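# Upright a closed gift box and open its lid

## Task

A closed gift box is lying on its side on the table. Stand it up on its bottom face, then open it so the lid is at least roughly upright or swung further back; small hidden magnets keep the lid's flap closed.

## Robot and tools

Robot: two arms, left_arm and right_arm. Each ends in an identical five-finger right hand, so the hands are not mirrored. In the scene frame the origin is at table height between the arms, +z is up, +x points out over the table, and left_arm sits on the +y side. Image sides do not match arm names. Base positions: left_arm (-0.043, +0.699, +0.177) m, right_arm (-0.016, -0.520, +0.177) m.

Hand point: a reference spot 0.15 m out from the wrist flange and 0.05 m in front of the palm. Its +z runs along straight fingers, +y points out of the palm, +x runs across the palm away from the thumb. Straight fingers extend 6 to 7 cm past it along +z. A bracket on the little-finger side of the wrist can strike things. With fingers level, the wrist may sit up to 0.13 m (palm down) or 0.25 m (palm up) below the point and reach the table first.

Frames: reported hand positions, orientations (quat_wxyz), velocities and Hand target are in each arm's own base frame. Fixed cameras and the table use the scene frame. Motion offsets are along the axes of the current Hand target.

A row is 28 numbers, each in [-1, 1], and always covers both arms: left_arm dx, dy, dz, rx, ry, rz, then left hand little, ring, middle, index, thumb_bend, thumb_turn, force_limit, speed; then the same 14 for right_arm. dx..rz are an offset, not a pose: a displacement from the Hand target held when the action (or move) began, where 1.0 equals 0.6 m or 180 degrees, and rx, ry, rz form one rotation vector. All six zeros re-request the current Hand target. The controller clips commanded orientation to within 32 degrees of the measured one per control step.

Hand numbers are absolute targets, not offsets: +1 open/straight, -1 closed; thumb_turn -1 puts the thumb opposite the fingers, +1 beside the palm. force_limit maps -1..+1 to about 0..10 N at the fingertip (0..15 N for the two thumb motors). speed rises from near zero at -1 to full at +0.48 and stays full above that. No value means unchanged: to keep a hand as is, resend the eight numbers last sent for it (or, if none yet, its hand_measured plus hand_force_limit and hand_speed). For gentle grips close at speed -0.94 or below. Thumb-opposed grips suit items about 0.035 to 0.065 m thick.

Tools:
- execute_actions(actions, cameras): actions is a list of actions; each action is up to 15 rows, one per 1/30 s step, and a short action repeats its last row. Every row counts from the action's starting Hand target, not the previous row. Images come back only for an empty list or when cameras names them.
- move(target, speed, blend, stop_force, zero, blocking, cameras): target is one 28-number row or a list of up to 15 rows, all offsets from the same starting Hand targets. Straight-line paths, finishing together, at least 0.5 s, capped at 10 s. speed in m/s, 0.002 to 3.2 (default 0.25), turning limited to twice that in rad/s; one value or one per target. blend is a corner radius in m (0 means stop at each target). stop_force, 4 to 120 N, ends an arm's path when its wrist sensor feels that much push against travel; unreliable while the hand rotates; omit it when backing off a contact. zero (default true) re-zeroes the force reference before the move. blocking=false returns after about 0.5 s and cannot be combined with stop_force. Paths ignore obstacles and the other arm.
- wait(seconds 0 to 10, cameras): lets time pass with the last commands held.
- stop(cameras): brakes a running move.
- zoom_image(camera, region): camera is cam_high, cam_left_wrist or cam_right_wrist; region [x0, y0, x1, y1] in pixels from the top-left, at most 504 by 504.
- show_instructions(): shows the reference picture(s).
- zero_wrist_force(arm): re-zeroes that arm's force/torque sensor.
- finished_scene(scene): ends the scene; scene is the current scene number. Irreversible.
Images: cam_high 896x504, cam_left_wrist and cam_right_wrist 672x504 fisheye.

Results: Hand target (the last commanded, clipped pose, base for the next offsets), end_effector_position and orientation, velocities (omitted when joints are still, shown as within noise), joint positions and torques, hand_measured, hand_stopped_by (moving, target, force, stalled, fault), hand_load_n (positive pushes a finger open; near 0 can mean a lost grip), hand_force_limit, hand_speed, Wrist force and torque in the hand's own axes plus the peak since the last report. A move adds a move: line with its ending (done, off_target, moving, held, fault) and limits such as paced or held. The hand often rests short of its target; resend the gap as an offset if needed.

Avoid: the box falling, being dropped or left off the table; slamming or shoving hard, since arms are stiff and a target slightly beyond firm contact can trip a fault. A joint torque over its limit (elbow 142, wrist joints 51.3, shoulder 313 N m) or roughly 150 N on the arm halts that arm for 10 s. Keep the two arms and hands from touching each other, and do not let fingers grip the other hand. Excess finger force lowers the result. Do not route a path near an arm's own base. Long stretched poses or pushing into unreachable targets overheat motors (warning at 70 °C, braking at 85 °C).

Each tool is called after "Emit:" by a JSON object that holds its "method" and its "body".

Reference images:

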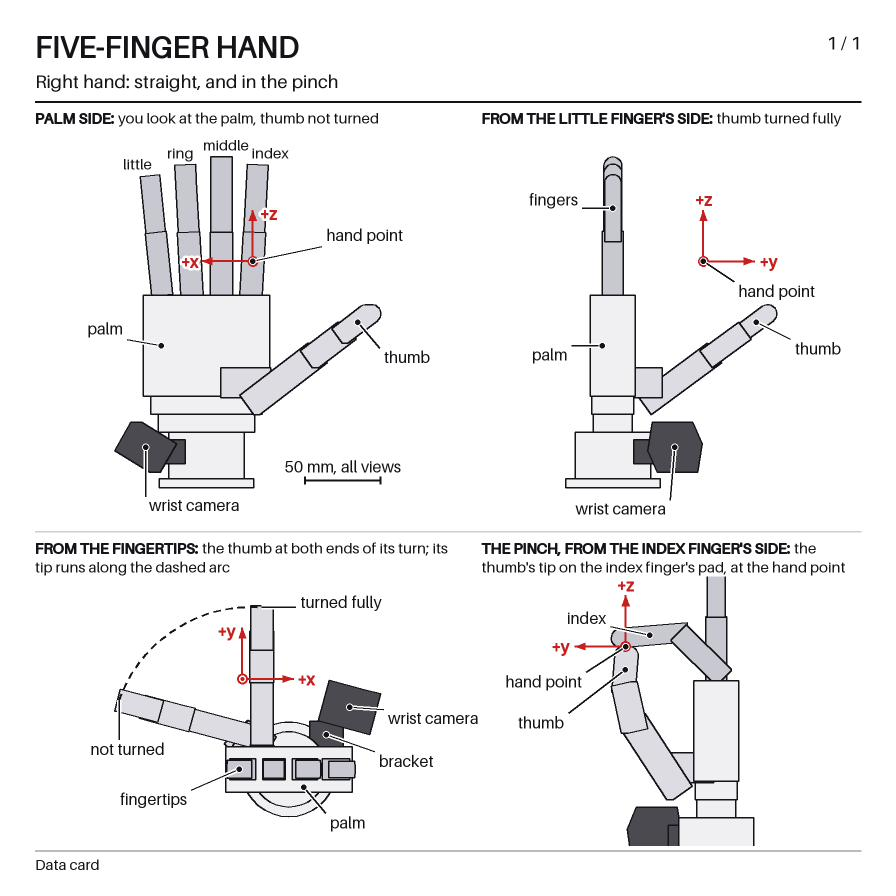

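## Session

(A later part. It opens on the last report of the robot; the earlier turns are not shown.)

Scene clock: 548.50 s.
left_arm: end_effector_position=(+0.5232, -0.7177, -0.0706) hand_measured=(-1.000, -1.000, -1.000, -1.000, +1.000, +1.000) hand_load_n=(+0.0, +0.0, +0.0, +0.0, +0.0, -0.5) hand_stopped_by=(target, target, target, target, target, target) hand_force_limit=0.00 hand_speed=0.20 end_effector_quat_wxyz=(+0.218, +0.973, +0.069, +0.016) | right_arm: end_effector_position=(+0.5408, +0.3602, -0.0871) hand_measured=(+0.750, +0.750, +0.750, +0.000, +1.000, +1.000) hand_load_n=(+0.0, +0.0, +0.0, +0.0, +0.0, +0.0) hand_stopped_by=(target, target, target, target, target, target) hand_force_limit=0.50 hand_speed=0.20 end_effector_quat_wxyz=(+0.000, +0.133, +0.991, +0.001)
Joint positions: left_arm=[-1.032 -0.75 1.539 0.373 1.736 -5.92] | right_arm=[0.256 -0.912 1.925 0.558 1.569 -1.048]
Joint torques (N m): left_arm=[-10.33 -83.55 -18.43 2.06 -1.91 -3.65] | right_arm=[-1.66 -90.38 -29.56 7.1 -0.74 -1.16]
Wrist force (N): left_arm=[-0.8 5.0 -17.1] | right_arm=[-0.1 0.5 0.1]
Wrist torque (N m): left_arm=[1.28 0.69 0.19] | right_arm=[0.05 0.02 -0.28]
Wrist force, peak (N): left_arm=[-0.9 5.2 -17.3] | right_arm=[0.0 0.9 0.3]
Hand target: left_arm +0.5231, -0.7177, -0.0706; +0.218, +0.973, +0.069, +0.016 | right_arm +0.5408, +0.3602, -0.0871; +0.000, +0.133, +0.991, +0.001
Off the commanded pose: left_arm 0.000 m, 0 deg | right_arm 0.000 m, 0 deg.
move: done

Emit:
{"method": "move", "body": {"target": [0,0,0,0,0,0,-1,-1,-1,-1,1,1,0,0.2,0.0067,0.0667,0,0,0,0,0.75,0.75,0.75,0,1,1,0.5,0.2], "speed": 0.05, "cameras": ["cam_right_wrist","cam_left_wrist"]}}

Scene clock: 578.10 s.
left_arm: end_effector_position=(+0.5231, -0.7177, -0.0706) hand_measured=(-1.000, -1.000, -1.000, -1.000, +1.000, +1.000) hand_load_n=(+0.0, +0.0, +0.0, +0.0, +0.0, +0.0) hand_stopped_by=(target, target, target, target, target, target) hand_force_limit=0.00 hand_speed=0.20 end_effector_quat_wxyz=(+0.218, +0.973, +0.069, +0.016) | right_arm: end_effector_position=(+0.5475, +0.3999, -0.0871) hand_measured=(+0.750, +0.750, +0.750, +0.000, +1.000, +1.000) hand_load_n=(+0.0, +0.0, +0.0, +0.0, -0.5, +0.0) hand_stopped_by=(target, target, target, target, target, target) hand_force_limit=0.50 hand_speed=0.20 end_effector_quat_wxyz=(-0.001, +0.133, +0.991, +0.000)
Joint positions: left_arm=[-1.032 -0.75 1.539 0.373 1.736 -5.92] | right_arm=[0.32 -0.885 1.865 0.591 1.569 -0.984]
Joint torques (N m): left_arm=[-9.63 -88.68 -17.16 3.3 -1.86 -3.61] | right_arm=[-14.28 -92.15 -8.77 1.22 0.26 -2.61]
Wrist force (N): left_arm=[-0.7 5.3 -17.0] | right_arm=[-0.1 0.5 0.0]
Wrist torque (N m): left_arm=[1.32 0.68 0.19] | right_arm=[0.05 0.01 -0.13]
Wrist force, peak (N): left_arm=[-0.6 5.5 -17.3] | right_arm=[0.0 1.1 -0.2]
Hand target: left_arm +0.5231, -0.7177, -0.0706; +0.218, +0.973, +0.069, +0.016 | right_arm +0.5475, +0.3998, -0.0870; +0.000, +0.133, +0.991, +0.001
Off the commanded pose: left_arm 0.000 m, 0 deg | right_arm 0.000 m, 0 deg.
move: done
camera_calibration:
cam_left_wrist: T_world_to_cam=[[0.352909, -0.816407, 0.457094, -0.739985], [-0.852055, -0.0785658, 0.517523, 0.430286], [-0.386598, -0.572107, -0.72335, -0.140336], [0, 0, 0, 1]] pos_world=[0.573521, -0.65061, 0.0140471]
cam_right_wrist: T_world_to_cam=[[0.0331778, 0.998981, -0.0305943, -0.42089], [0.868777, -0.0136935, 0.495014, -0.422339], [0.49409, -0.0430031, -0.868346, -0.215314], [0, 0, 0, 1]] pos_world=[0.487268, 0.405418, 0.00921975]
Images, in order (width x height): cam_left_wrist 672x504, cam_right_wrist 672x504.

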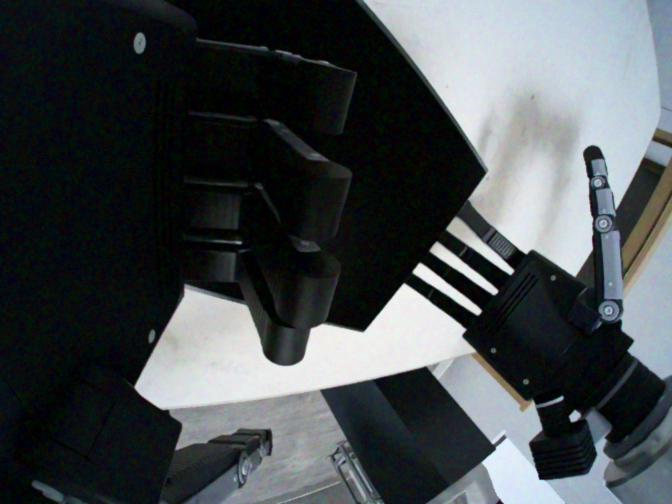

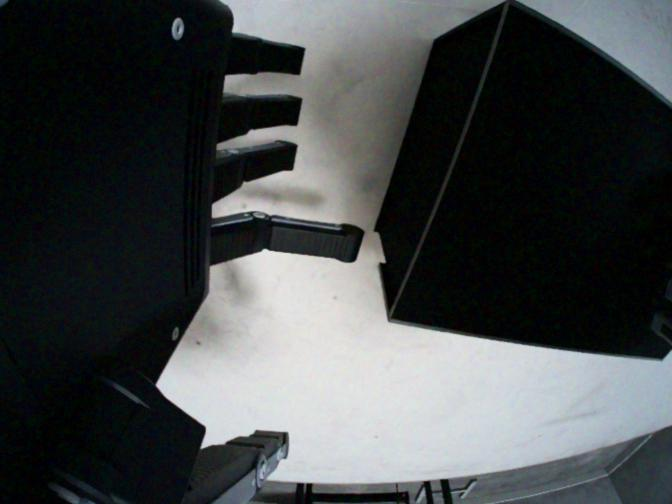

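Emit:
{"method": "move", "body": {"target": [0,0,0,0,0,0,-1,-1,-1,-1,1,1,0,0.2,0,0.055,0,0,0,0,0.75,0.75,0.75,0,1,1,0.5,0.2], "speed": 0.01, "stop_force": 4, "cameras": ["cam_right_wrist"]}}

Scene clock: 583.17 s.
left_arm: end_effector_position=(+0.5231, -0.7177, -0.0706) hand_measured=(-1.000, -1.000, -1.000, -1.000, +1.000, +1.000) hand_load_n=(+0.0, +0.0, +0.0, +0.5, +0.0, +0.0) hand_stopped_by=(target, target, target, target, target, target) hand_force_limit=0.00 hand_speed=0.20 end_effector_quat_wxyz=(+0.218, +0.973, +0.069, +0.016) | right_arm: end_effector_position=(+0.5532, +0.4210, -0.0870) hand_measured=(+0.750, +0.750, +0.750, +0.000, +1.000, +1.000) hand_load_n=(+0.0, +0.0, +0.0, +0.0, +0.0, +0.0) hand_stopped_by=(target, target, target, target, target, target) hand_force_limit=0.50 hand_speed=0.20 end_effector_quat_wxyz=(+0.000, +0.133, +0.991, +0.001)
Joint positions: left_arm=[-1.032 -0.75 1.539 0.373 1.736 -5.92] | right_arm=[0.35 -0.868 1.828 0.611 1.569 -0.954]
Joint torques (N m): left_arm=[-11.5 -86.94 -18.15 3.27 -1.59 -3.6] | right_arm=[-12.74 -95.43 -11.03 1.2 -0.99 -2.67]
Wrist force (N): left_arm=[-0.1 3.0 -18.0] | right_arm=[-0.5 -1.8 -0.7]
Wrist torque (N m): left_arm=[1.32 0.74 0.14] | right_arm=[0.01 -0.01 -0.08]
Wrist force, peak (N): left_arm=[0.0 3.2 -18.0] | right_arm=[-1.0 -9.6 -3.2]
Hand target: left_arm +0.5231, -0.7177, -0.0706; +0.218, +0.973, +0.069, +0.016 | right_arm +0.5532, +0.4210, -0.0870; +0.000, +0.133, +0.991, +0.001 (not the last commanded pose)
Off the commanded pose: left_arm 0.000 m, 0 deg | right_arm 0.011 m, 0 deg.
move: contact (right_arm)
camera_calibration:
cam_right_wrist: T_world_to_cam=[[0.0331844, 0.998981, -0.0305867, -0.442064], [0.868667, -0.0136934, 0.495208, -0.427038], [0.494284, -0.0430028, -0.868236, -0.217374], [0, 0, 0, 1]] pos_world=[0.493068, 0.426418, 0.00921963]
Images, in order (width x height): cam_right_wrist 672x504.

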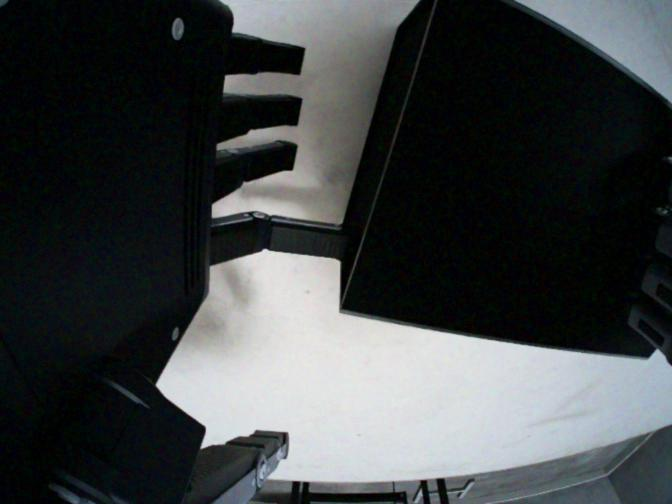

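Emit:
{"method": "move", "body": {"target": [[0,0,0,0,0,0,-1,-1,-1,-1,1,1,0,0.2,0,0.0025,0,0,0,0,0.75,0.75,0.75,0,1,1,0.5,0.2],[0,0,0,0,0,0,-1,-1,-1,-1,1,1,0,0.2,-0.02,0.003,0,0,0,0,0.75,0.75,0.75,0,1,1,0.5,0.2]], "speed": 0.02, "blend": 0.001, "cameras": ["cam_right_wrist"]}}

Scene clock: 588.53 s.
left_arm: end_effector_position=(+0.5231, -0.7177, -0.0706) hand_measured=(-1.000, -1.000, -1.000, -1.000, +1.000, +1.000) hand_load_n=(+0.5, +0.0, +0.0, -0.5, +0.0, +0.0) hand_stopped_by=(target, target, target, target, target, target) hand_force_limit=0.00 hand_speed=0.20 end_effector_quat_wxyz=(+0.218, +0.973, +0.069, +0.016) | right_arm: end_effector_position=(+0.5655, +0.4195, -0.0870) hand_measured=(+0.750, +0.750, +0.750, +0.000, +1.000, +1.000) hand_load_n=(+0.0, +0.0, +0.0, +1.0, +0.0, +0.0) hand_stopped_by=(target, target, target, target, target, target) hand_force_limit=0.50 hand_speed=0.20 end_effector_quat_wxyz=(+0.000, +0.133, +0.991, +0.001)
Joint positions: left_arm=[-1.032 -0.75 1.539 0.373 1.736 -5.92] | right_arm=[0.341 -0.859 1.807 0.623 1.569 -0.963]
Joint torques (N m): left_arm=[-9.59 -85.13 -19.11 1.75 -0.51 -3.09] | right_arm=[9.27 -79.13 -17.18 3.26 -2.3 0.27]
Wrist force (N): left_arm=[1.4 5.0 -16.4] | right_arm=[2.4 -3.5 -0.1]
Wrist torque (N m): left_arm=[1.27 0.72 0.18] | right_arm=[-0.05 0.02 0.01]
Wrist force, peak (N): left_arm=[1.3 0.7 -19.5] | right_arm=[-2.1 -13.2 -3.9]
Hand target: left_arm +0.5231, -0.7177, -0.0706; +0.218, +0.973, +0.069, +0.016 | right_arm +0.5653, +0.4195, -0.0870; +0.000, +0.133, +0.991, +0.001
Off the commanded pose: left_arm 0.000 m, 0 deg | right_arm 0.000 m, 0 deg.
move: done; blend cut to 0.0008 m at target 1
camera_calibration:
cam_right_wrist: T_world_to_cam=[[0.0331844, 0.998981, -0.0305867, -0.44097], [0.868667, -0.0136934, 0.495208, -0.437656], [0.494284, -0.0430028, -0.868236, -0.223468], [0, 0, 0, 1]] pos_world=[0.505268, 0.424918, 0.00921963]
Images, in order (width x height): cam_right_wrist 672x504.

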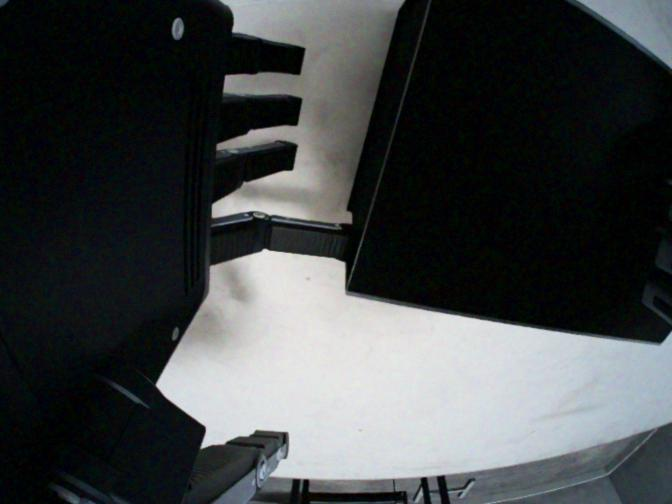

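Emit:
{"method": "move", "body": {"target": [0,0,0,0,0,0,-1,-1,-1,-1,1,1,0,0.2,-0.033,0.001,0,0,0,0,0.75,0.75,0.75,0,1,1,0.5,0.2], "speed": 0.02, "stop_force": 12, "cameras": ["cam_right_wrist"]}}

Scene clock: 592.23 s.
left_arm: end_effector_position=(+0.5231, -0.7177, -0.0706) hand_measured=(-1.000, -1.000, -1.000, -1.000, +1.000, +1.000) hand_load_n=(+0.5, +0.0, +0.0, +0.0, +0.0, +0.0) hand_stopped_by=(target, target, target, target, target, target) hand_force_limit=0.00 hand_speed=0.20 end_effector_quat_wxyz=(+0.218, +0.973, +0.069, +0.016) | right_arm: end_effector_position=(+0.5845, +0.4149, -0.0870) hand_measured=(+0.750, +0.750, +0.750, +0.000, +1.000, +1.000) hand_load_n=(+0.0, +0.0, +0.0, +1.0, +0.0, +0.0) hand_stopped_by=(target, target, target, target, target, target) hand_force_limit=0.50 hand_speed=0.20 end_effector_quat_wxyz=(+0.000, +0.133, +0.991, +0.001)
Joint positions: left_arm=[-1.032 -0.75 1.539 0.373 1.736 -5.92] | right_arm=[0.324 -0.845 1.778 0.639 1.569 -0.98]
Joint torques (N m): left_arm=[-6.39 -85.15 -19.03 4.93 0.6 -1.78] | right_arm=[17.41 -98.95 -12.97 0.98 1.58 2.4]
Wrist force (N): left_arm=[0.6 6.2 -14.3] | right_arm=[0.3 -2.2 -0.4]
Wrist torque (N m): left_arm=[1.15 0.66 0.19] | right_arm=[0.00 0.03 0.02]
Wrist force, peak (N): left_arm=[1.1 5.2 -16.8] | right_arm=[4.2 2.3 -0.3]
Hand target: left_arm +0.5231, -0.7177, -0.0706; +0.218, +0.973, +0.069, +0.016 | right_arm +0.5846, +0.4149, -0.0870; +0.000, +0.133, +0.991, +0.001
Off the commanded pose: left_arm 0.000 m, 0 deg | right_arm 0.000 m, 0 deg.
move: done
camera_calibration:
cam_right_wrist: T_world_to_cam=[[0.0331844, 0.998981, -0.0305867, -0.437009], [0.868667, -0.0136934, 0.495208, -0.454311], [0.494284, -0.0430028, -0.868236, -0.233107], [0, 0, 0, 1]] pos_world=[0.524368, 0.420318, 0.00921963]
Images, in order (width x height): cam_right_wrist 672x504.

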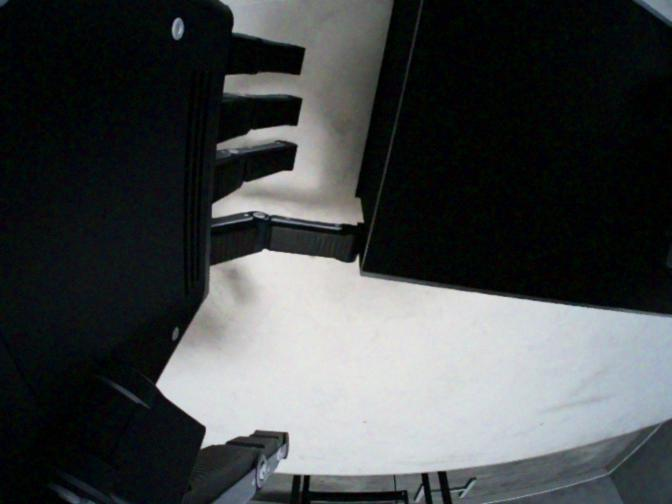

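Emit:
{"method": "zoom_image", "body": {"camera": "cam_right_wrist", "region": [290, 160, 430, 310]}}

Scaled by 3.360 from the camera's 672x504 image, which has a finer 960x720 frame.

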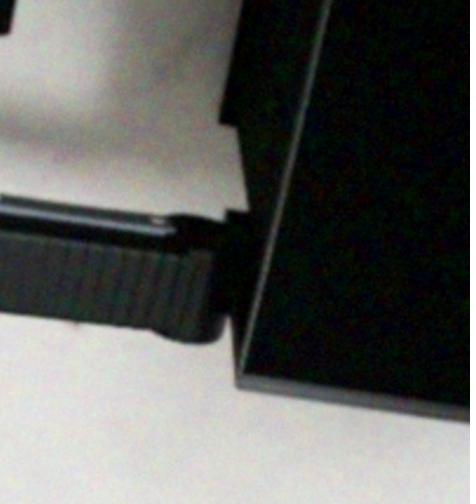

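Emit:
{"method": "move", "body": {"target": [0,-0.0106,0.0227,0,0,0,-1,-1,-1,-1,1,1,0,0.2,0.005,-0.03,0,0,0,0,0.75,0.75,0.75,0,1,1,0.5,0.2], "speed": 0.01, "stop_force": 28, "zero": false, "cameras": ["cam_left_wrist"]}}

Scene clock: 621.50 s.
left_arm: end_effector_position=(+0.5231, -0.7177, -0.0709) hand_measured=(-1.000, -1.000, -1.000, -1.000, +1.000, +1.000) hand_load_n=(+0.5, +0.5, +0.0, -0.5, +0.0, +0.0) hand_stopped_by=(target, target, target, target, target, target) hand_force_limit=0.00 hand_speed=0.20 end_effector_quat_wxyz=(+0.218, +0.973, +0.069, +0.016) | right_arm: end_effector_position=(+0.5769, +0.3983, -0.0870) hand_measured=(+0.750, +0.750, +0.750, +0.000, +1.000, +1.000) hand_load_n=(+0.0, +0.0, +0.0, +0.0, +0.0, +0.0) hand_stopped_by=(target, target, target, target, target, target) hand_force_limit=0.50 hand_speed=0.20 end_effector_quat_wxyz=(+0.000, +0.133, +0.991, +0.001)
Joint positions: left_arm=[-1.032 -0.75 1.539 0.373 1.736 -5.92] | right_arm=[0.302 -0.861 1.813 0.62 1.569 -1.002]
Joint torques (N m): left_arm=[1.55 -82.56 -20.38 4.43 0.26 -0.77] | right_arm=[15.86 -65.12 -31.22 7.27 1.26 1.91]
Wrist force (N): left_arm=[0.4 11.6 -25.0] | right_arm=[0.1 -0.4 -0.4]
Wrist torque (N m): left_arm=[1.88 0.91 0.30] | right_arm=[-0.07 -0.02 0.03]
Wrist force, peak (N): left_arm=[-0.7 13.9 -35.6] | right_arm=[0.7 -2.9 -0.2]
Hand target: left_arm +0.5231, -0.7177, -0.0709; +0.218, +0.973, +0.069, +0.016 (not the last commanded pose) | right_arm +0.5769, +0.3983, -0.0870; +0.000, +0.133, +0.991, +0.001
Off the commanded pose: left_arm 0.015 m, 0 deg | right_arm 0.000 m, 0 deg.
move: contact (left_arm)
camera_calibration:
cam_left_wrist: T_world_to_cam=[[0.353003, -0.816461, 0.456925, -0.739934], [-0.851968, -0.0786546, 0.517653, 0.430331], [-0.386704, -0.572018, -0.723364, -0.140433], [0, 0, 0, 1]] pos_world=[0.573521, -0.65061, 0.0137478]
Images, in order (width x height): cam_left_wrist 672x504.

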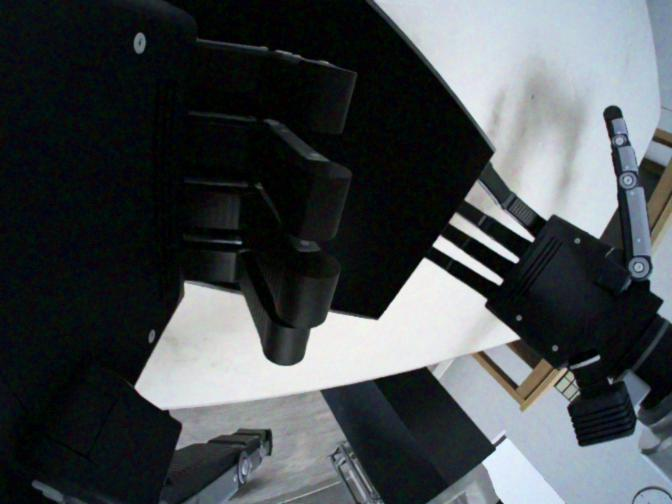

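Emit:
{"method": "move", "body": {"target": [0,0,0,0,0,0,-1,-1,-1,-1,1,1,0,0.2,0.0258,0,0,0,0,-0.036,0.75,0.75,0.75,0,1,1,0.5,0.2], "speed": 0.1, "cameras": ["cam_right_wrist"]}}

Scene clock: 628.63 s.
left_arm: end_effector_position=(+0.5231, -0.7177, -0.0709) hand_measured=(-1.000, -1.000, -1.000, -1.000, +1.000, +1.000) hand_load_n=(+0.0, +0.0, +0.0, -0.5, +0.0, +0.0) hand_stopped_by=(target, target, target, target, target, target) hand_force_limit=0.00 hand_speed=0.20 end_effector_quat_wxyz=(+0.218, +0.973, +0.069, +0.016) | right_arm: end_effector_position=(+0.5619, +0.4024, -0.0870) hand_measured=(+0.750, +0.750, +0.750, +0.000, +1.000, +1.000) hand_load_n=(+0.0, +0.0, +0.0, +0.0, +0.0, +0.0) hand_stopped_by=(target, target, target, target, target, target) hand_force_limit=0.50 hand_speed=0.20 end_effector_quat_wxyz=(+0.000, +0.077, +0.997, +0.001)
Joint positions: left_arm=[-1.032 -0.75 1.539 0.373 1.736 -5.92] | right_arm=[0.305 -0.869 1.831 0.61 1.57 -1.112]
Joint torques (N m): left_arm=[-3.27 -81.64 -22.66 3.33 0.67 -0.79] | right_arm=[2.64 -79.59 -28.79 4.7 -0.42 2.52]
Wrist force (N): left_arm=[0.3 11.7 -24.8] | right_arm=[0.2 -0.5 0.0]
Wrist torque (N m): left_arm=[1.89 0.90 0.30] | right_arm=[-0.11 -0.04 -0.31]
Wrist force, peak (N): left_arm=[0.4 11.8 -25.2] | right_arm=[0.3 -0.6 -0.5]
Hand target: left_arm +0.5231, -0.7177, -0.0709; +0.218, +0.973, +0.069, +0.016 | right_arm +0.5620, +0.4024, -0.0870; +0.000, +0.077, +0.997, +0.001
Off the commanded pose: left_arm 0.000 m, 0 deg | right_arm 0.000 m, 0 deg.
move: done
camera_calibration:
cam_right_wrist: T_world_to_cam=[[-0.0799088, 0.996332, -0.0305983, -0.359196], [0.864581, 0.0845539, 0.495329, -0.471966], [0.496099, 0.0131264, -0.868167, -0.245999], [0, 0, 0, 1]] pos_world=[0.50139, 0.401014, 0.00921945]
Images, in order (width x height): cam_right_wrist 672x504.

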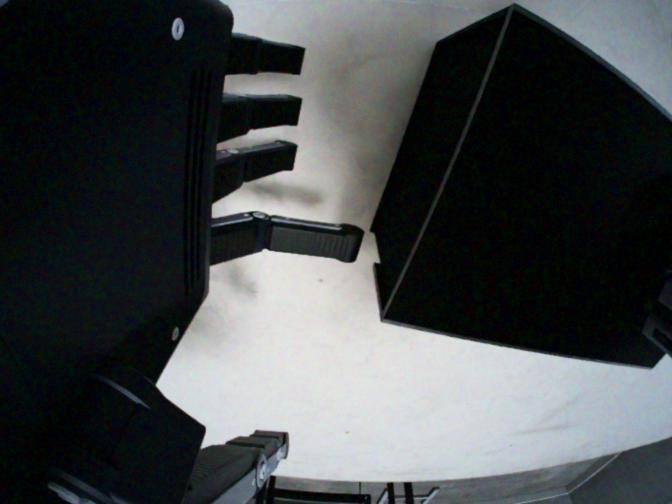

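Emit:
{"method": "move", "body": {"target": [0,0,0,0,0,0,-1,-1,-1,-1,1,1,0,0.2,-0.006,0.0436,0,0,0,0,0.75,0.75,0.75,0,1,1,0.5,0.2], "speed": 0.01, "stop_force": 4, "cameras": ["cam_right_wrist"]}}

Scene clock: 636.77 s.
left_arm: end_effector_position=(+0.5231, -0.7177, -0.0709) hand_measured=(-1.000, -1.000, -1.000, -1.000, +1.000, +1.000) hand_load_n=(+0.5, +0.5, +0.0, -0.5, +0.0, +0.0) hand_stopped_by=(target, target, target, target, target, target) hand_force_limit=0.00 hand_speed=0.20 end_effector_quat_wxyz=(+0.218, +0.973, +0.069, +0.016) | right_arm: end_effector_position=(+0.5676, +0.4212, -0.0870) hand_measured=(+0.750, +0.750, +0.750, +0.000, +1.000, +1.000) hand_load_n=(+0.0, +0.0, +0.0, +0.5, +0.0, -0.5) hand_stopped_by=(target, target, target, target, target, target) hand_force_limit=0.50 hand_speed=0.20 end_effector_quat_wxyz=(+0.000, +0.077, +0.997, +0.001)
Joint positions: left_arm=[-1.032 -0.75 1.539 0.373 1.736 -5.92] | right_arm=[0.332 -0.854 1.797 0.628 1.569 -1.085]
Joint torques (N m): left_arm=[-0.19 -84.17 -22.94 0.91 0.48 -0.72] | right_arm=[-11.48 -98.01 -12.57 1.23 -1.12 -2.84]
Wrist force (N): left_arm=[1.1 10.0 -26.0] | right_arm=[0.2 -2.8 -0.9]
Wrist torque (N m): left_arm=[1.93 0.98 0.26] | right_arm=[-0.03 -0.04 -0.07]
Wrist force, peak (N): left_arm=[1.4 9.9 -26.0] | right_arm=[0.6 -9.4 -3.2]
Hand target: left_arm +0.5231, -0.7177, -0.0709; +0.218, +0.973, +0.069, +0.016 | right_arm +0.5676, +0.4212, -0.0870; +0.000, +0.077, +0.997, +0.001 (not the last commanded pose)
Off the commanded pose: left_arm 0.000 m, 0 deg | right_arm 0.007 m, 0 deg.
move: contact (right_arm)
camera_calibration:
cam_right_wrist: T_world_to_cam=[[-0.0798182, 0.996341, -0.0305455, -0.377514], [0.864614, 0.0844498, 0.495289, -0.478543], [0.496057, 0.0131231, -0.868191, -0.2491], [0, 0, 0, 1]] pos_world=[0.50719, 0.419814, 0.00921984]
Images, in order (width x height): cam_right_wrist 672x504.

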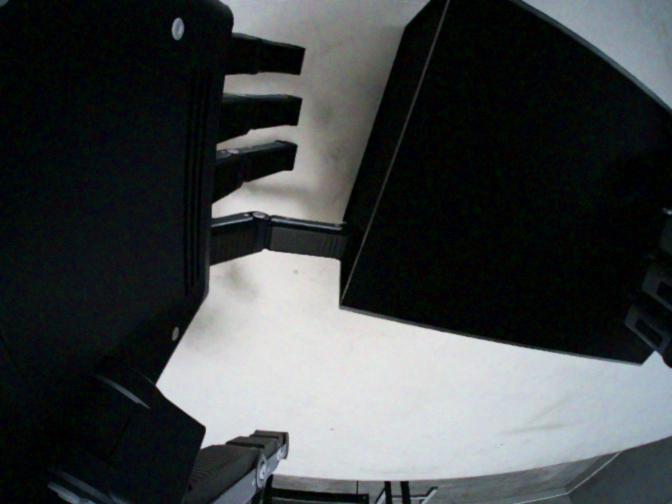

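Emit:
{"method": "move", "body": {"target": [[0,0,0,0,0,0,-1,-1,-1,-1,1,1,0,0.2,-0.0002,0.0017,0,0,0,0,0.75,0.75,0.75,0,1,1,0.5,0.2],[0,0,0,0,0,0,-1,-1,-1,-1,1,1,0,0.2,-0.0202,-0.0007,0,0,0,0,0.75,0.75,0.75,0,1,1,0.5,0.2]], "speed": 0.015, "blend": 0.001, "cameras": ["cam_right_wrist"]}}

Scene clock: 642.03 s.
left_arm: end_effector_position=(+0.5231, -0.7177, -0.0709) hand_measured=(-1.000, -1.000, -1.000, -1.000, +1.000, +1.000) hand_load_n=(+0.5, +0.0, +0.0, -0.5, +0.0, +0.0) hand_stopped_by=(target, target, target, target, target, target) hand_force_limit=0.00 hand_speed=0.20 end_effector_quat_wxyz=(+0.218, +0.973, +0.069, +0.016) | right_arm: end_effector_position=(+0.5796, +0.4189, -0.0870) hand_measured=(+0.750, +0.750, +0.750, +0.000, +1.000, +1.000) hand_load_n=(+0.0, +0.0, +0.0, +0.0, +0.0, +0.0) hand_stopped_by=(target, target, target, target, target, target) hand_force_limit=0.50 hand_speed=0.20 end_effector_quat_wxyz=(+0.000, +0.077, +0.997, +0.001)
Joint positions: left_arm=[-1.032 -0.75 1.539 0.373 1.736 -5.92] | right_arm=[0.322 -0.845 1.777 0.639 1.569 -1.095]
Joint torques (N m): left_arm=[-1.13 -81.7 -22.16 -0.11 0.76 -0.77] | right_arm=[2.75 -75.09 -20.95 5.67 -1.01 -1.17]
Wrist force (N): left_arm=[2.1 9.7 -27.2] | right_arm=[0.2 -0.4 -0.1]
Wrist torque (N m): left_arm=[2.00 1.05 0.22] | right_arm=[-0.09 -0.03 0.03]
Wrist force, peak (N): left_arm=[1.3 6.9 -28.9] | right_arm=[1.5 -11.1 -3.4]
Hand target: left_arm +0.5231, -0.7177, -0.0709; +0.218, +0.973, +0.069, +0.016 | right_arm +0.5795, +0.4189, -0.0870; +0.000, +0.077, +0.997, +0.001
Off the commanded pose: left_arm 0.000 m, 0 deg | right_arm 0.000 m, 0 deg.
move: done; blend cut to 0.0005 m at target 1
camera_calibration:
cam_right_wrist: T_world_to_cam=[[-0.0798168, 0.996341, -0.0305474, -0.374265], [0.86459, 0.0844488, 0.495331, -0.488712], [0.496099, 0.0131247, -0.868167, -0.255045], [0, 0, 0, 1]] pos_world=[0.51919, 0.417514, 0.00921979]
Images, in order (width x height): cam_right_wrist 672x504.

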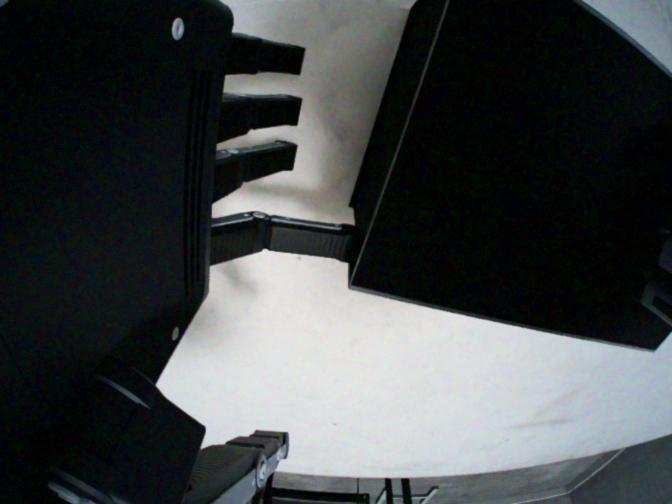

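Emit:
{"method": "zoom_image", "body": {"camera": "cam_right_wrist", "region": [290, 170, 430, 320]}}

Scaled by 3.360 from the camera's 672x504 image, which has a finer 960x720 frame.

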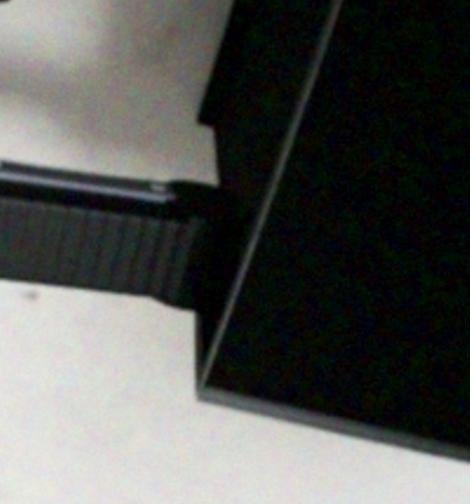

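Emit:
{"method": "move", "body": {"target": [0,0,0,0,0,0,-1,-1,-1,-1,1,1,0,0.2,-0.02,-0.001,0,0,0,0,0.75,0.75,0.75,0,1,1,0.5,0.2], "speed": 0.02, "stop_force": 12, "cameras": ["cam_right_wrist"]}}

Emit:
{"method": "zoom_image", "body": {"camera": "cam_right_wrist", "region": [290, 160, 430, 310]}}

Scene clock: 670.47 s.
left_arm: end_effector_position=(+0.5231, -0.7177, -0.0709) hand_measured=(-1.000, -1.000, -1.000, -1.000, +1.000, +1.000) hand_load_n=(+0.5, +0.5, +0.0, -0.5, +0.0, +0.0) hand_stopped_by=(target, target, target, target, target, target) hand_force_limit=0.00 hand_speed=0.20 end_effector_quat_wxyz=(+0.218, +0.973, +0.069, +0.016) | right_arm: end_effector_position=(+0.5913, +0.4165, -0.0870) hand_measured=(+0.750, +0.750, +0.750, +0.000, +1.000, +1.000) hand_load_n=(+0.0, +0.0, +0.0, +0.5, +0.0, +0.0) hand_stopped_by=(target, target, target, target, target, target) hand_force_limit=0.50 hand_speed=0.20 end_effector_quat_wxyz=(+0.000, +0.077, +0.997, +0.001)
Joint positions: left_arm=[-1.032 -0.75 1.539 0.373 1.736 -5.92] | right_arm=[0.313 -0.836 1.758 0.649 1.569 -1.104]
Joint torques (N m): left_arm=[-0.8 -76.81 -21.75 -0.78 0.47 -0.81] | right_arm=[15.6 -99.48 -13.49 1.12 1.35 2.38]
Wrist force (N): left_arm=[2.1 9.1 -26.8] | right_arm=[1.6 -0.6 0.2]
Wrist torque (N m): left_arm=[1.97 1.04 0.20] | right_arm=[-0.03 -0.03 0.05]
Wrist force, peak (N): left_arm=[1.9 10.1 -27.4] | right_arm=[5.6 0.5 0.2]
Hand target: left_arm +0.5231, -0.7177, -0.0709; +0.218, +0.973, +0.069, +0.016 | right_arm +0.5913, +0.4165, -0.0870; +0.000, +0.077, +0.997, +0.001
Off the commanded pose: left_arm 0.000 m, 0 deg | right_arm 0.000 m, 0 deg.
move: done
camera_calibration:
cam_right_wrist: T_world_to_cam=[[-0.0798182, 0.996341, -0.0305455, -0.370947], [0.864614, 0.0844498, 0.495289, -0.498551], [0.496057, 0.0131231, -0.868191, -0.260745], [0, 0, 0, 1]] pos_world=[0.53079, 0.415114, 0.00921984]
Images, in order (width x height): cam_right_wrist 672x504.

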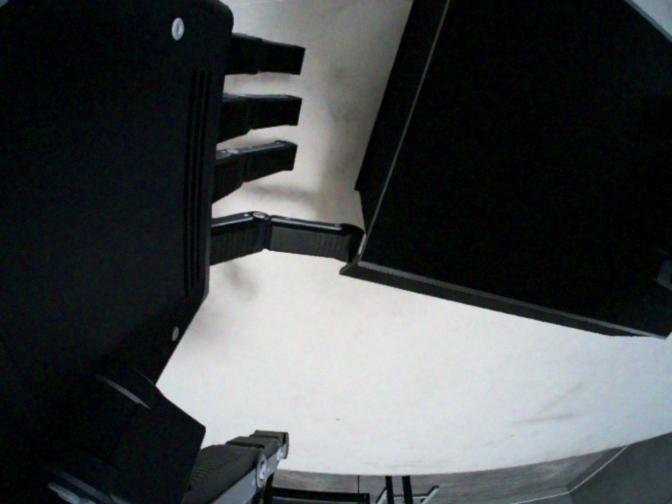

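Scaled by 3.360 from the camera's 672x504 image, which has a finer 960x720 frame.

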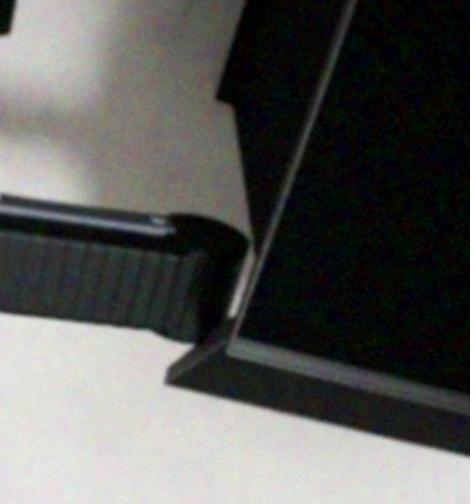

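Emit:
{"method": "move", "body": {"target": [0,0,0,0,0,0,-1,-1,-1,-1,1,1,0,0.2,-0.0265,-0.003,0,0,0,0,0.75,0.75,0.75,0,1,1,0.5,0.2], "speed": 0.025, "cameras": ["cam_right_wrist","cam_left_wrist"]}}

Emit:
{"method": "zoom_image", "body": {"camera": "cam_right_wrist", "region": [290, 140, 450, 310]}}

Scene clock: 673.77 s.
left_arm: end_effector_position=(+0.5231, -0.7177, -0.0709) hand_measured=(-1.000, -1.000, -1.000, -1.000, +1.000, +1.000) hand_load_n=(+0.5, +0.0, +0.0, -0.5, +0.0, +0.0) hand_stopped_by=(target, target, target, target, target, target) hand_force_limit=0.00 hand_speed=0.20 end_effector_quat_wxyz=(+0.218, +0.973, +0.069, +0.016) | right_arm: end_effector_position=(+0.6069, +0.4122, -0.0871) hand_measured=(+0.750, +0.750, +0.750, +0.000, +1.000, +1.000) hand_load_n=(+0.0, +0.0, +0.0, +1.0, +0.0, +0.0) hand_stopped_by=(target, target, target, target, target, target) hand_force_limit=0.50 hand_speed=0.20 end_effector_quat_wxyz=(+0.000, +0.077, +0.997, +0.001)
Joint positions: left_arm=[-1.032 -0.75 1.539 0.373 1.736 -5.92] | right_arm=[0.299 -0.825 1.733 0.663 1.569 -1.118]
Joint torques (N m): left_arm=[-0.37 -76.02 -22.18 -0.82 0.41 -0.96] | right_arm=[12.65 -88.28 -15.3 3.37 1.69 0.72]
Wrist force (N): left_arm=[2.0 8.8 -26.9] | right_arm=[1.5 -1.3 0.4]
Wrist torque (N m): left_arm=[1.98 1.05 0.18] | right_arm=[-0.06 -0.03 0.04]
Wrist force, peak (N): left_arm=[2.1 9.0 -27.2] | right_arm=[2.4 -0.9 0.4]
Hand target: left_arm +0.5231, -0.7177, -0.0709; +0.218, +0.973, +0.069, +0.016 | right_arm +0.6067, +0.4123, -0.0870; +0.000, +0.077, +0.997, +0.001
Off the commanded pose: left_arm 0.000 m, 0 deg | right_arm 0.000 m, 0 deg.
move: done
camera_calibration:
cam_left_wrist: T_world_to_cam=[[0.353003, -0.816461, 0.456925, -0.739934], [-0.851968, -0.0786546, 0.517653, 0.430331], [-0.386704, -0.572018, -0.723364, -0.140433], [0, 0, 0, 1]] pos_world=[0.573521, -0.65061, 0.0137478]
cam_right_wrist: T_world_to_cam=[[-0.0798182, 0.996341, -0.0305455, -0.36541], [0.864614, 0.0844498, 0.495289, -0.511763], [0.496057, 0.0131231, -0.868191, -0.268477], [0, 0, 0, 1]] pos_world=[0.54649, 0.410814, 0.00921984]
Images, in order (width x height): cam_left_wrist 672x504, cam_right_wrist 672x504.

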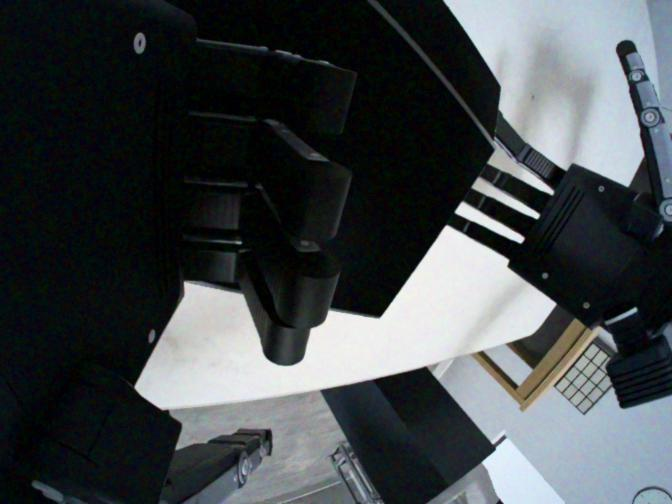

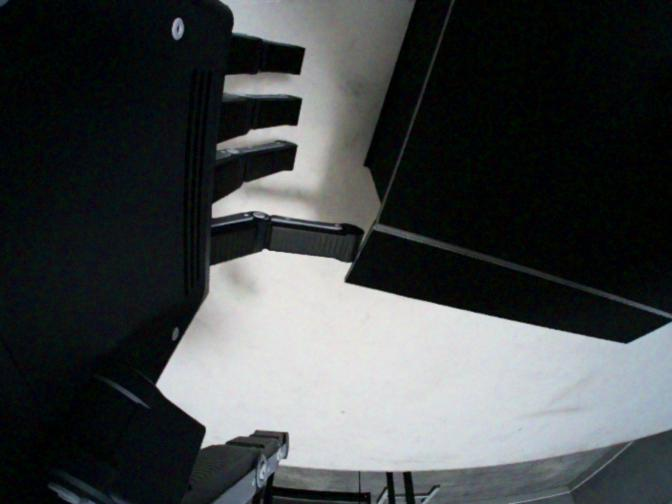

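Scaled by 2.965 from the camera's 672x504 image, which has a finer 960x720 frame.

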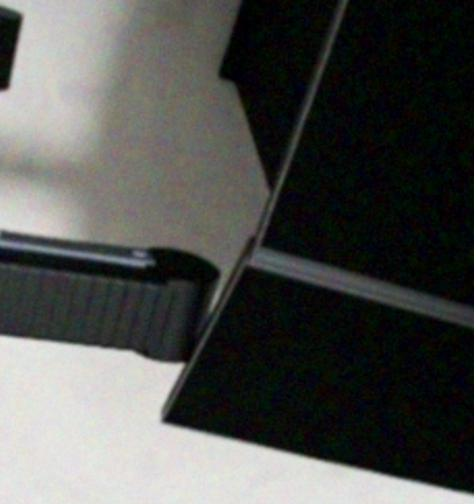

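Emit:
{"method": "move", "body": {"target": [[0,0,0,0,0,0,-1,-1,-1,-1,1,1,0,0.2,-0.0046,0.033,0,0,0,0,0.75,0.75,0.75,0,1,1,0.5,0.2],[0,0.0176,-0.0378,0,0,0,-1,-1,-1,-1,1,1,0,0.2,-0.0046,0.033,0,0,0,0,0.75,0.75,0.75,0,1,1,0.5,0.2],[-0.199,-0.2962,-0.6183,0,0,0,-1,-1,-1,-1,1,1,0,0.2,-0.0046,0.033,0,0,0,0,0.75,0.75,0.75,0,1,1,0.5,0.2]], "speed": [0.03,0.03,0.25], "cameras": ["cam_right_wrist"]}}

Emit:
{"method": "zoom_image", "body": {"camera": "cam_right_wrist", "region": [250, 100, 450, 310]}}

Scene clock: 697.03 s.
left_arm: end_effector_position=(+0.3599, -0.4189, +0.1890) hand_measured=(-1.000, -1.000, -1.000, -1.000, +1.000, +1.000) hand_load_n=(+0.0, +0.0, +0.0, +0.0, +0.0, +0.0) hand_stopped_by=(target, target, target, target, target, target) hand_force_limit=0.00 hand_speed=0.20 end_effector_quat_wxyz=(+0.218, +0.973, +0.069, +0.016) | right_arm: end_effector_position=(+0.6125, +0.4314, -0.0870) hand_measured=(+0.750, +0.750, +0.750, +0.000, +1.000, +1.000) hand_load_n=(+0.0, +0.0, +0.0, +0.0, +0.0, +0.0) hand_stopped_by=(target, target, target, target, target, target) hand_force_limit=0.50 hand_speed=0.20 end_effector_quat_wxyz=(+0.000, +0.077, +0.997, +0.001)
Joint positions: left_arm=[-0.999 -1.478 2.112 0.533 1.749 -5.889] | right_arm=[0.324 -0.809 1.698 0.682 1.569 -1.093]
Joint torques (N m): left_arm=[-9.83 -53.42 -35.39 0.1 -0.94 -3.33] | right_arm=[-12.79 -101.44 -13.81 1.56 -0.57 -2.72]
Wrist force (N): left_arm=[0.5 0.8 -0.6] | right_arm=[0.0 -0.4 0.0]
Wrist torque (N m): left_arm=[0.25 -0.02 -0.06] | right_arm=[-0.08 0.01 -0.23]
Wrist force, peak (N): left_arm=[1.0 6.7 -28.1] | right_arm=[1.0 -5.4 0.5]
Hand target: left_arm +0.3599, -0.4189, +0.1890; +0.218, +0.973, +0.069, +0.016 | right_arm +0.6125, +0.4314, -0.0870; +0.000, +0.077, +0.997, +0.001
Off the commanded pose: left_arm 0.000 m, 0 deg | right_arm 0.000 m, 0 deg.
move: done
camera_calibration:
cam_right_wrist: T_world_to_cam=[[-0.0798663, 0.99634, -0.0304582, -0.384074], [0.86461, 0.0844481, 0.495297, -0.518137], [0.496056, 0.013223, -0.86819, -0.271499], [0, 0, 0, 1]] pos_world=[0.55199, 0.430014, 0.00922044]
Images, in order (width x height): cam_right_wrist 672x504.

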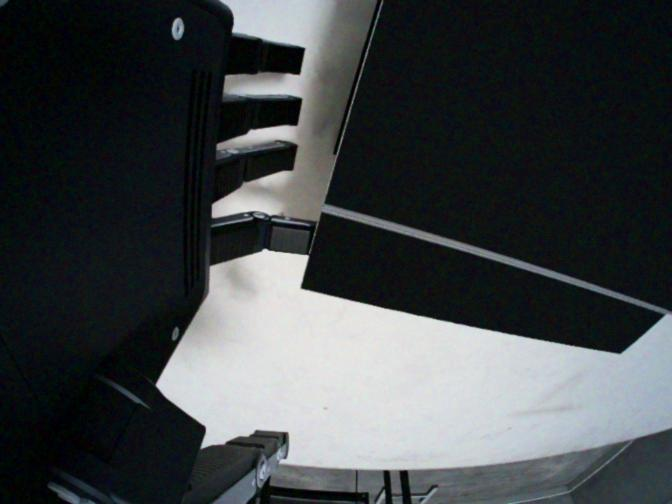

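Scaled by 2.400 from the camera's 672x504 image, which has a finer 960x720 frame.

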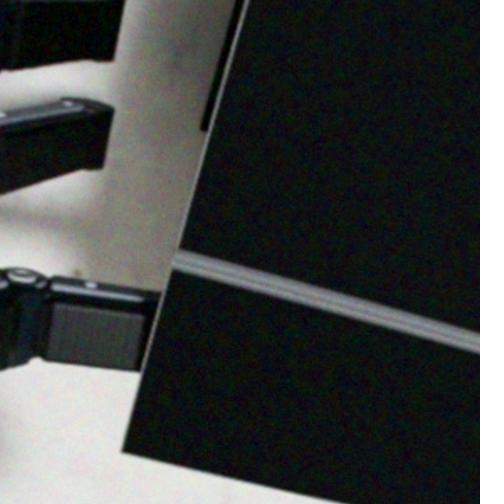

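Emit:
{"method": "move", "body": {"target": [[0,0,0,0,0,0,-1,-1,-1,-1,1,1,0,0.2,0.0231,0.0032,0,0,0,0,0.75,0.75,0.75,0,1,1,0.5,0.2],[0,0,0,0,0,0,-1,-1,-1,-1,1,1,0,0.2,0.0248,0.0034,-0.055,0,0,0,0.75,0.75,0.75,0,1,1,0.5,0.2],[0,0,0,0,0,0,-1,-1,-1,-1,1,1,0,0.2,0.0413,0.0057,-0.07,0,0,0,0.75,0.75,0.75,0,1,1,0.5,0.2]], "speed": 0.03, "blend": [0.002,0.003,0], "cameras": ["cam_right_wrist","cam_left_wrist"]}}

Scene clock: 719.23 s.
left_arm: end_effector_position=(+0.3599, -0.4189, +0.1890) hand_measured=(-1.000, -1.000, -1.000, -1.000, +1.000, +1.000) hand_load_n=(+0.0, +0.0, +0.0, +0.0, +0.0, +0.0) hand_stopped_by=(target, target, target, target, target, target) hand_force_limit=0.00 hand_speed=0.20 end_effector_quat_wxyz=(+0.218, +0.973, +0.069, +0.016) | right_arm: end_effector_position=(+0.5883, +0.4386, -0.0449) hand_measured=(+0.750, +0.750, +0.750, +0.000, +1.000, +1.000) hand_load_n=(+0.0, +0.0, +0.0, +0.5, +0.0, +0.0) hand_stopped_by=(target, target, target, target, target, target) hand_force_limit=0.50 hand_speed=0.20 end_effector_quat_wxyz=(+0.000, +0.077, +0.997, +0.001)
Joint positions: left_arm=[-0.999 -1.478 2.112 0.533 1.749 -5.89] | right_arm=[0.347 -0.88 1.733 0.718 1.569 -1.07]
Joint torques (N m): left_arm=[-12.09 -54.48 -26.75 3.87 -1.22 -3.63] | right_arm=[-11.31 -64.35 -31.07 5.08 -0.7 -0.71]
Wrist force (N): left_arm=[0.4 0.9 -0.5] | right_arm=[-0.2 -0.6 0.3]
Wrist torque (N m): left_arm=[0.26 -0.01 -0.03] | right_arm=[-0.08 -0.02 -0.31]
Wrist force, peak (N): left_arm=[0.5 1.1 -0.4] | right_arm=[-0.4 -1.1 0.4]
Hand target: left_arm +0.3599, -0.4189, +0.1890; +0.218, +0.973, +0.069, +0.016 | right_arm +0.5885, +0.4386, -0.0450; +0.000, +0.077, +0.997, +0.001
Off the commanded pose: left_arm 0.000 m, 0 deg | right_arm 0.000 m, 0 deg.
move: done
camera_calibration:
cam_left_wrist: T_world_to_cam=[[0.353003, -0.816461, 0.456925, -0.55712], [-0.851968, -0.0786546, 0.517653, 0.180254], [-0.386704, -0.572018, -0.723364, 0.155378], [0, 0, 0, 1]] pos_world=[0.410321, -0.35181, 0.273648]
cam_right_wrist: T_world_to_cam=[[-0.0798229, 0.996341, -0.0305385, -0.39191], [0.864657, 0.0844515, 0.495214, -0.518782], [0.495981, 0.013124, -0.868234, -0.223004], [0, 0, 0, 1]] pos_world=[0.52789, 0.437214, 0.05132]
Images, in order (width x height): cam_left_wrist 672x504, cam_right_wrist 672x504.

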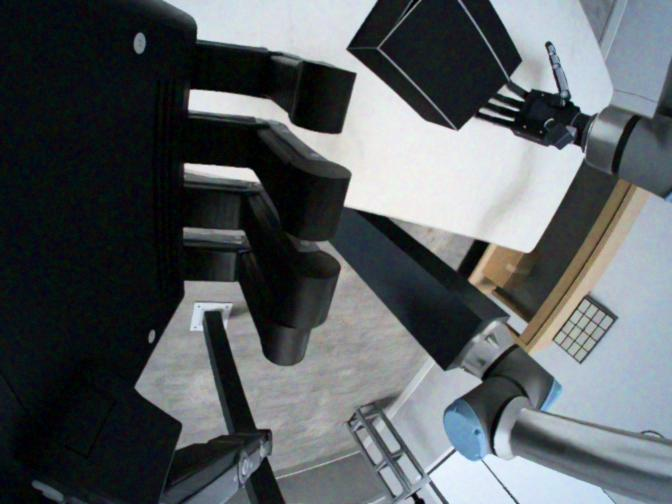

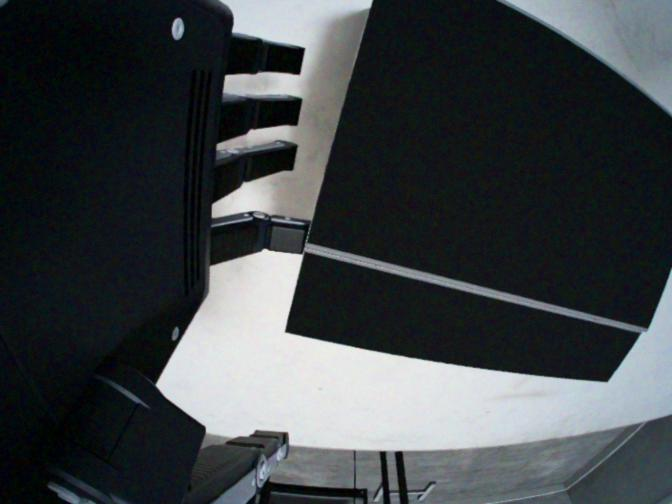

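Emit:
{"method": "move", "body": {"target": [[0,0,0,0,0,0,-1,-1,-1,-1,1,1,0,0.2,0.0357,0.0049,-0.0193,0,0,0,0.75,0.75,0.75,0,1,1,0.5,0.2],[0,0,0,0,0,0,-1,-1,-1,-1,1,1,0,0.2,0.0609,0.0084,-0.0715,0,0,0,0.75,0.75,0.75,0,1,1,0.5,0.2],[0,0,0,0,0,0,-1,-1,-1,-1,1,1,0,0.2,0.1022,0.0141,-0.1118,0,0,0,0.75,0.75,0.75,0,1,1,0.5,0.2]], "speed": 0.04, "blend": [0.005,0.005,0], "cameras": ["cam_right_wrist","cam_left_wrist"]}}

Scene clock: 728.67 s.
left_arm: end_effector_position=(+0.3599, -0.4189, +0.1890) hand_measured=(-1.000, -1.000, -1.000, -1.000, +1.000, +1.000) hand_load_n=(+0.0, +0.5, +0.0, +0.0, +0.0, +0.5) hand_stopped_by=(target, target, target, target, target, target) hand_force_limit=0.00 hand_speed=0.20 end_effector_quat_wxyz=(+0.218, +0.973, +0.069, +0.016) | right_arm: end_effector_position=(+0.5290, +0.4563, +0.0223) hand_measured=(+0.750, +0.750, +0.750, +0.000, +1.000, +1.000) hand_load_n=(+0.0, +0.0, +0.0, +0.5, +0.0, +0.0) hand_stopped_by=(target, target, target, target, target, target) hand_force_limit=0.50 hand_speed=0.20 end_effector_quat_wxyz=(+0.000, +0.077, +0.997, +0.001)
Joint positions: left_arm=[-0.999 -1.478 2.112 0.533 1.749 -5.89] | right_arm=[0.408 -1.005 1.801 0.775 1.569 -1.009]
Joint torques (N m): left_arm=[-10.17 -53.77 -26.54 3.67 -1.38 -3.06] | right_arm=[-13.02 -57.68 -32.85 2.35 -1.54 -1.56]
Wrist force (N): left_arm=[0.4 0.8 -0.4] | right_arm=[0.1 -0.5 -0.2]
Wrist torque (N m): left_arm=[0.25 0.00 -0.04] | right_arm=[-0.10 -0.03 -0.30]
Wrist force, peak (N): left_arm=[0.3 1.1 -0.7] | right_arm=[-1.0 -0.8 0.7]
Hand target: left_arm +0.3599, -0.4189, +0.1890; +0.218, +0.973, +0.069, +0.016 | right_arm +0.5293, +0.4562, +0.0221; +0.000, +0.077, +0.997, +0.001
Off the commanded pose: left_arm 0.000 m, 0 deg | right_arm 0.000 m, 0 deg.
move: done
camera_calibration:
cam_left_wrist: T_world_to_cam=[[0.353003, -0.816461, 0.456925, -0.55712], [-0.851968, -0.0786546, 0.517653, 0.180254], [-0.386704, -0.572018, -0.723364, 0.155378], [0, 0, 0, 1]] pos_world=[0.410321, -0.35181, 0.273648]
cam_right_wrist: T_world_to_cam=[[-0.0798248, 0.996341, -0.0305396, -0.412225], [0.864657, 0.0844537, 0.495213, -0.502281], [0.495981, 0.0131241, -0.868234, -0.135479], [0, 0, 0, 1]] pos_world=[0.46859, 0.454914, 0.11852]
Images, in order (width x height): cam_left_wrist 672x504, cam_right_wrist 672x504.

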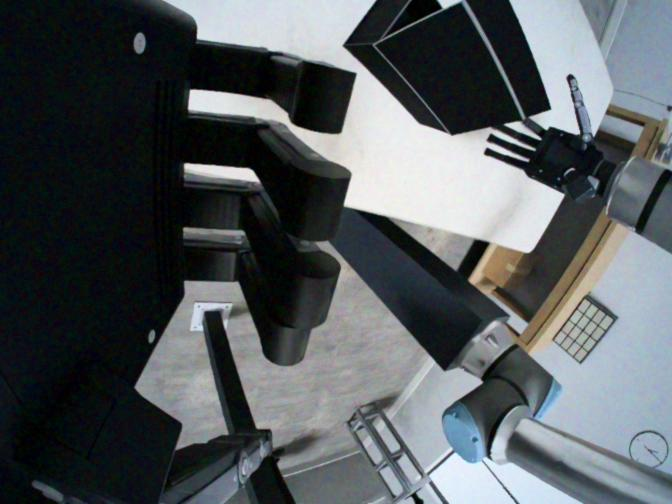

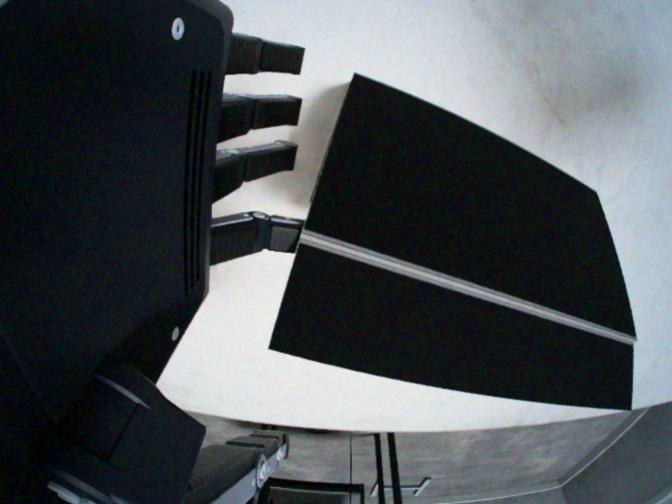

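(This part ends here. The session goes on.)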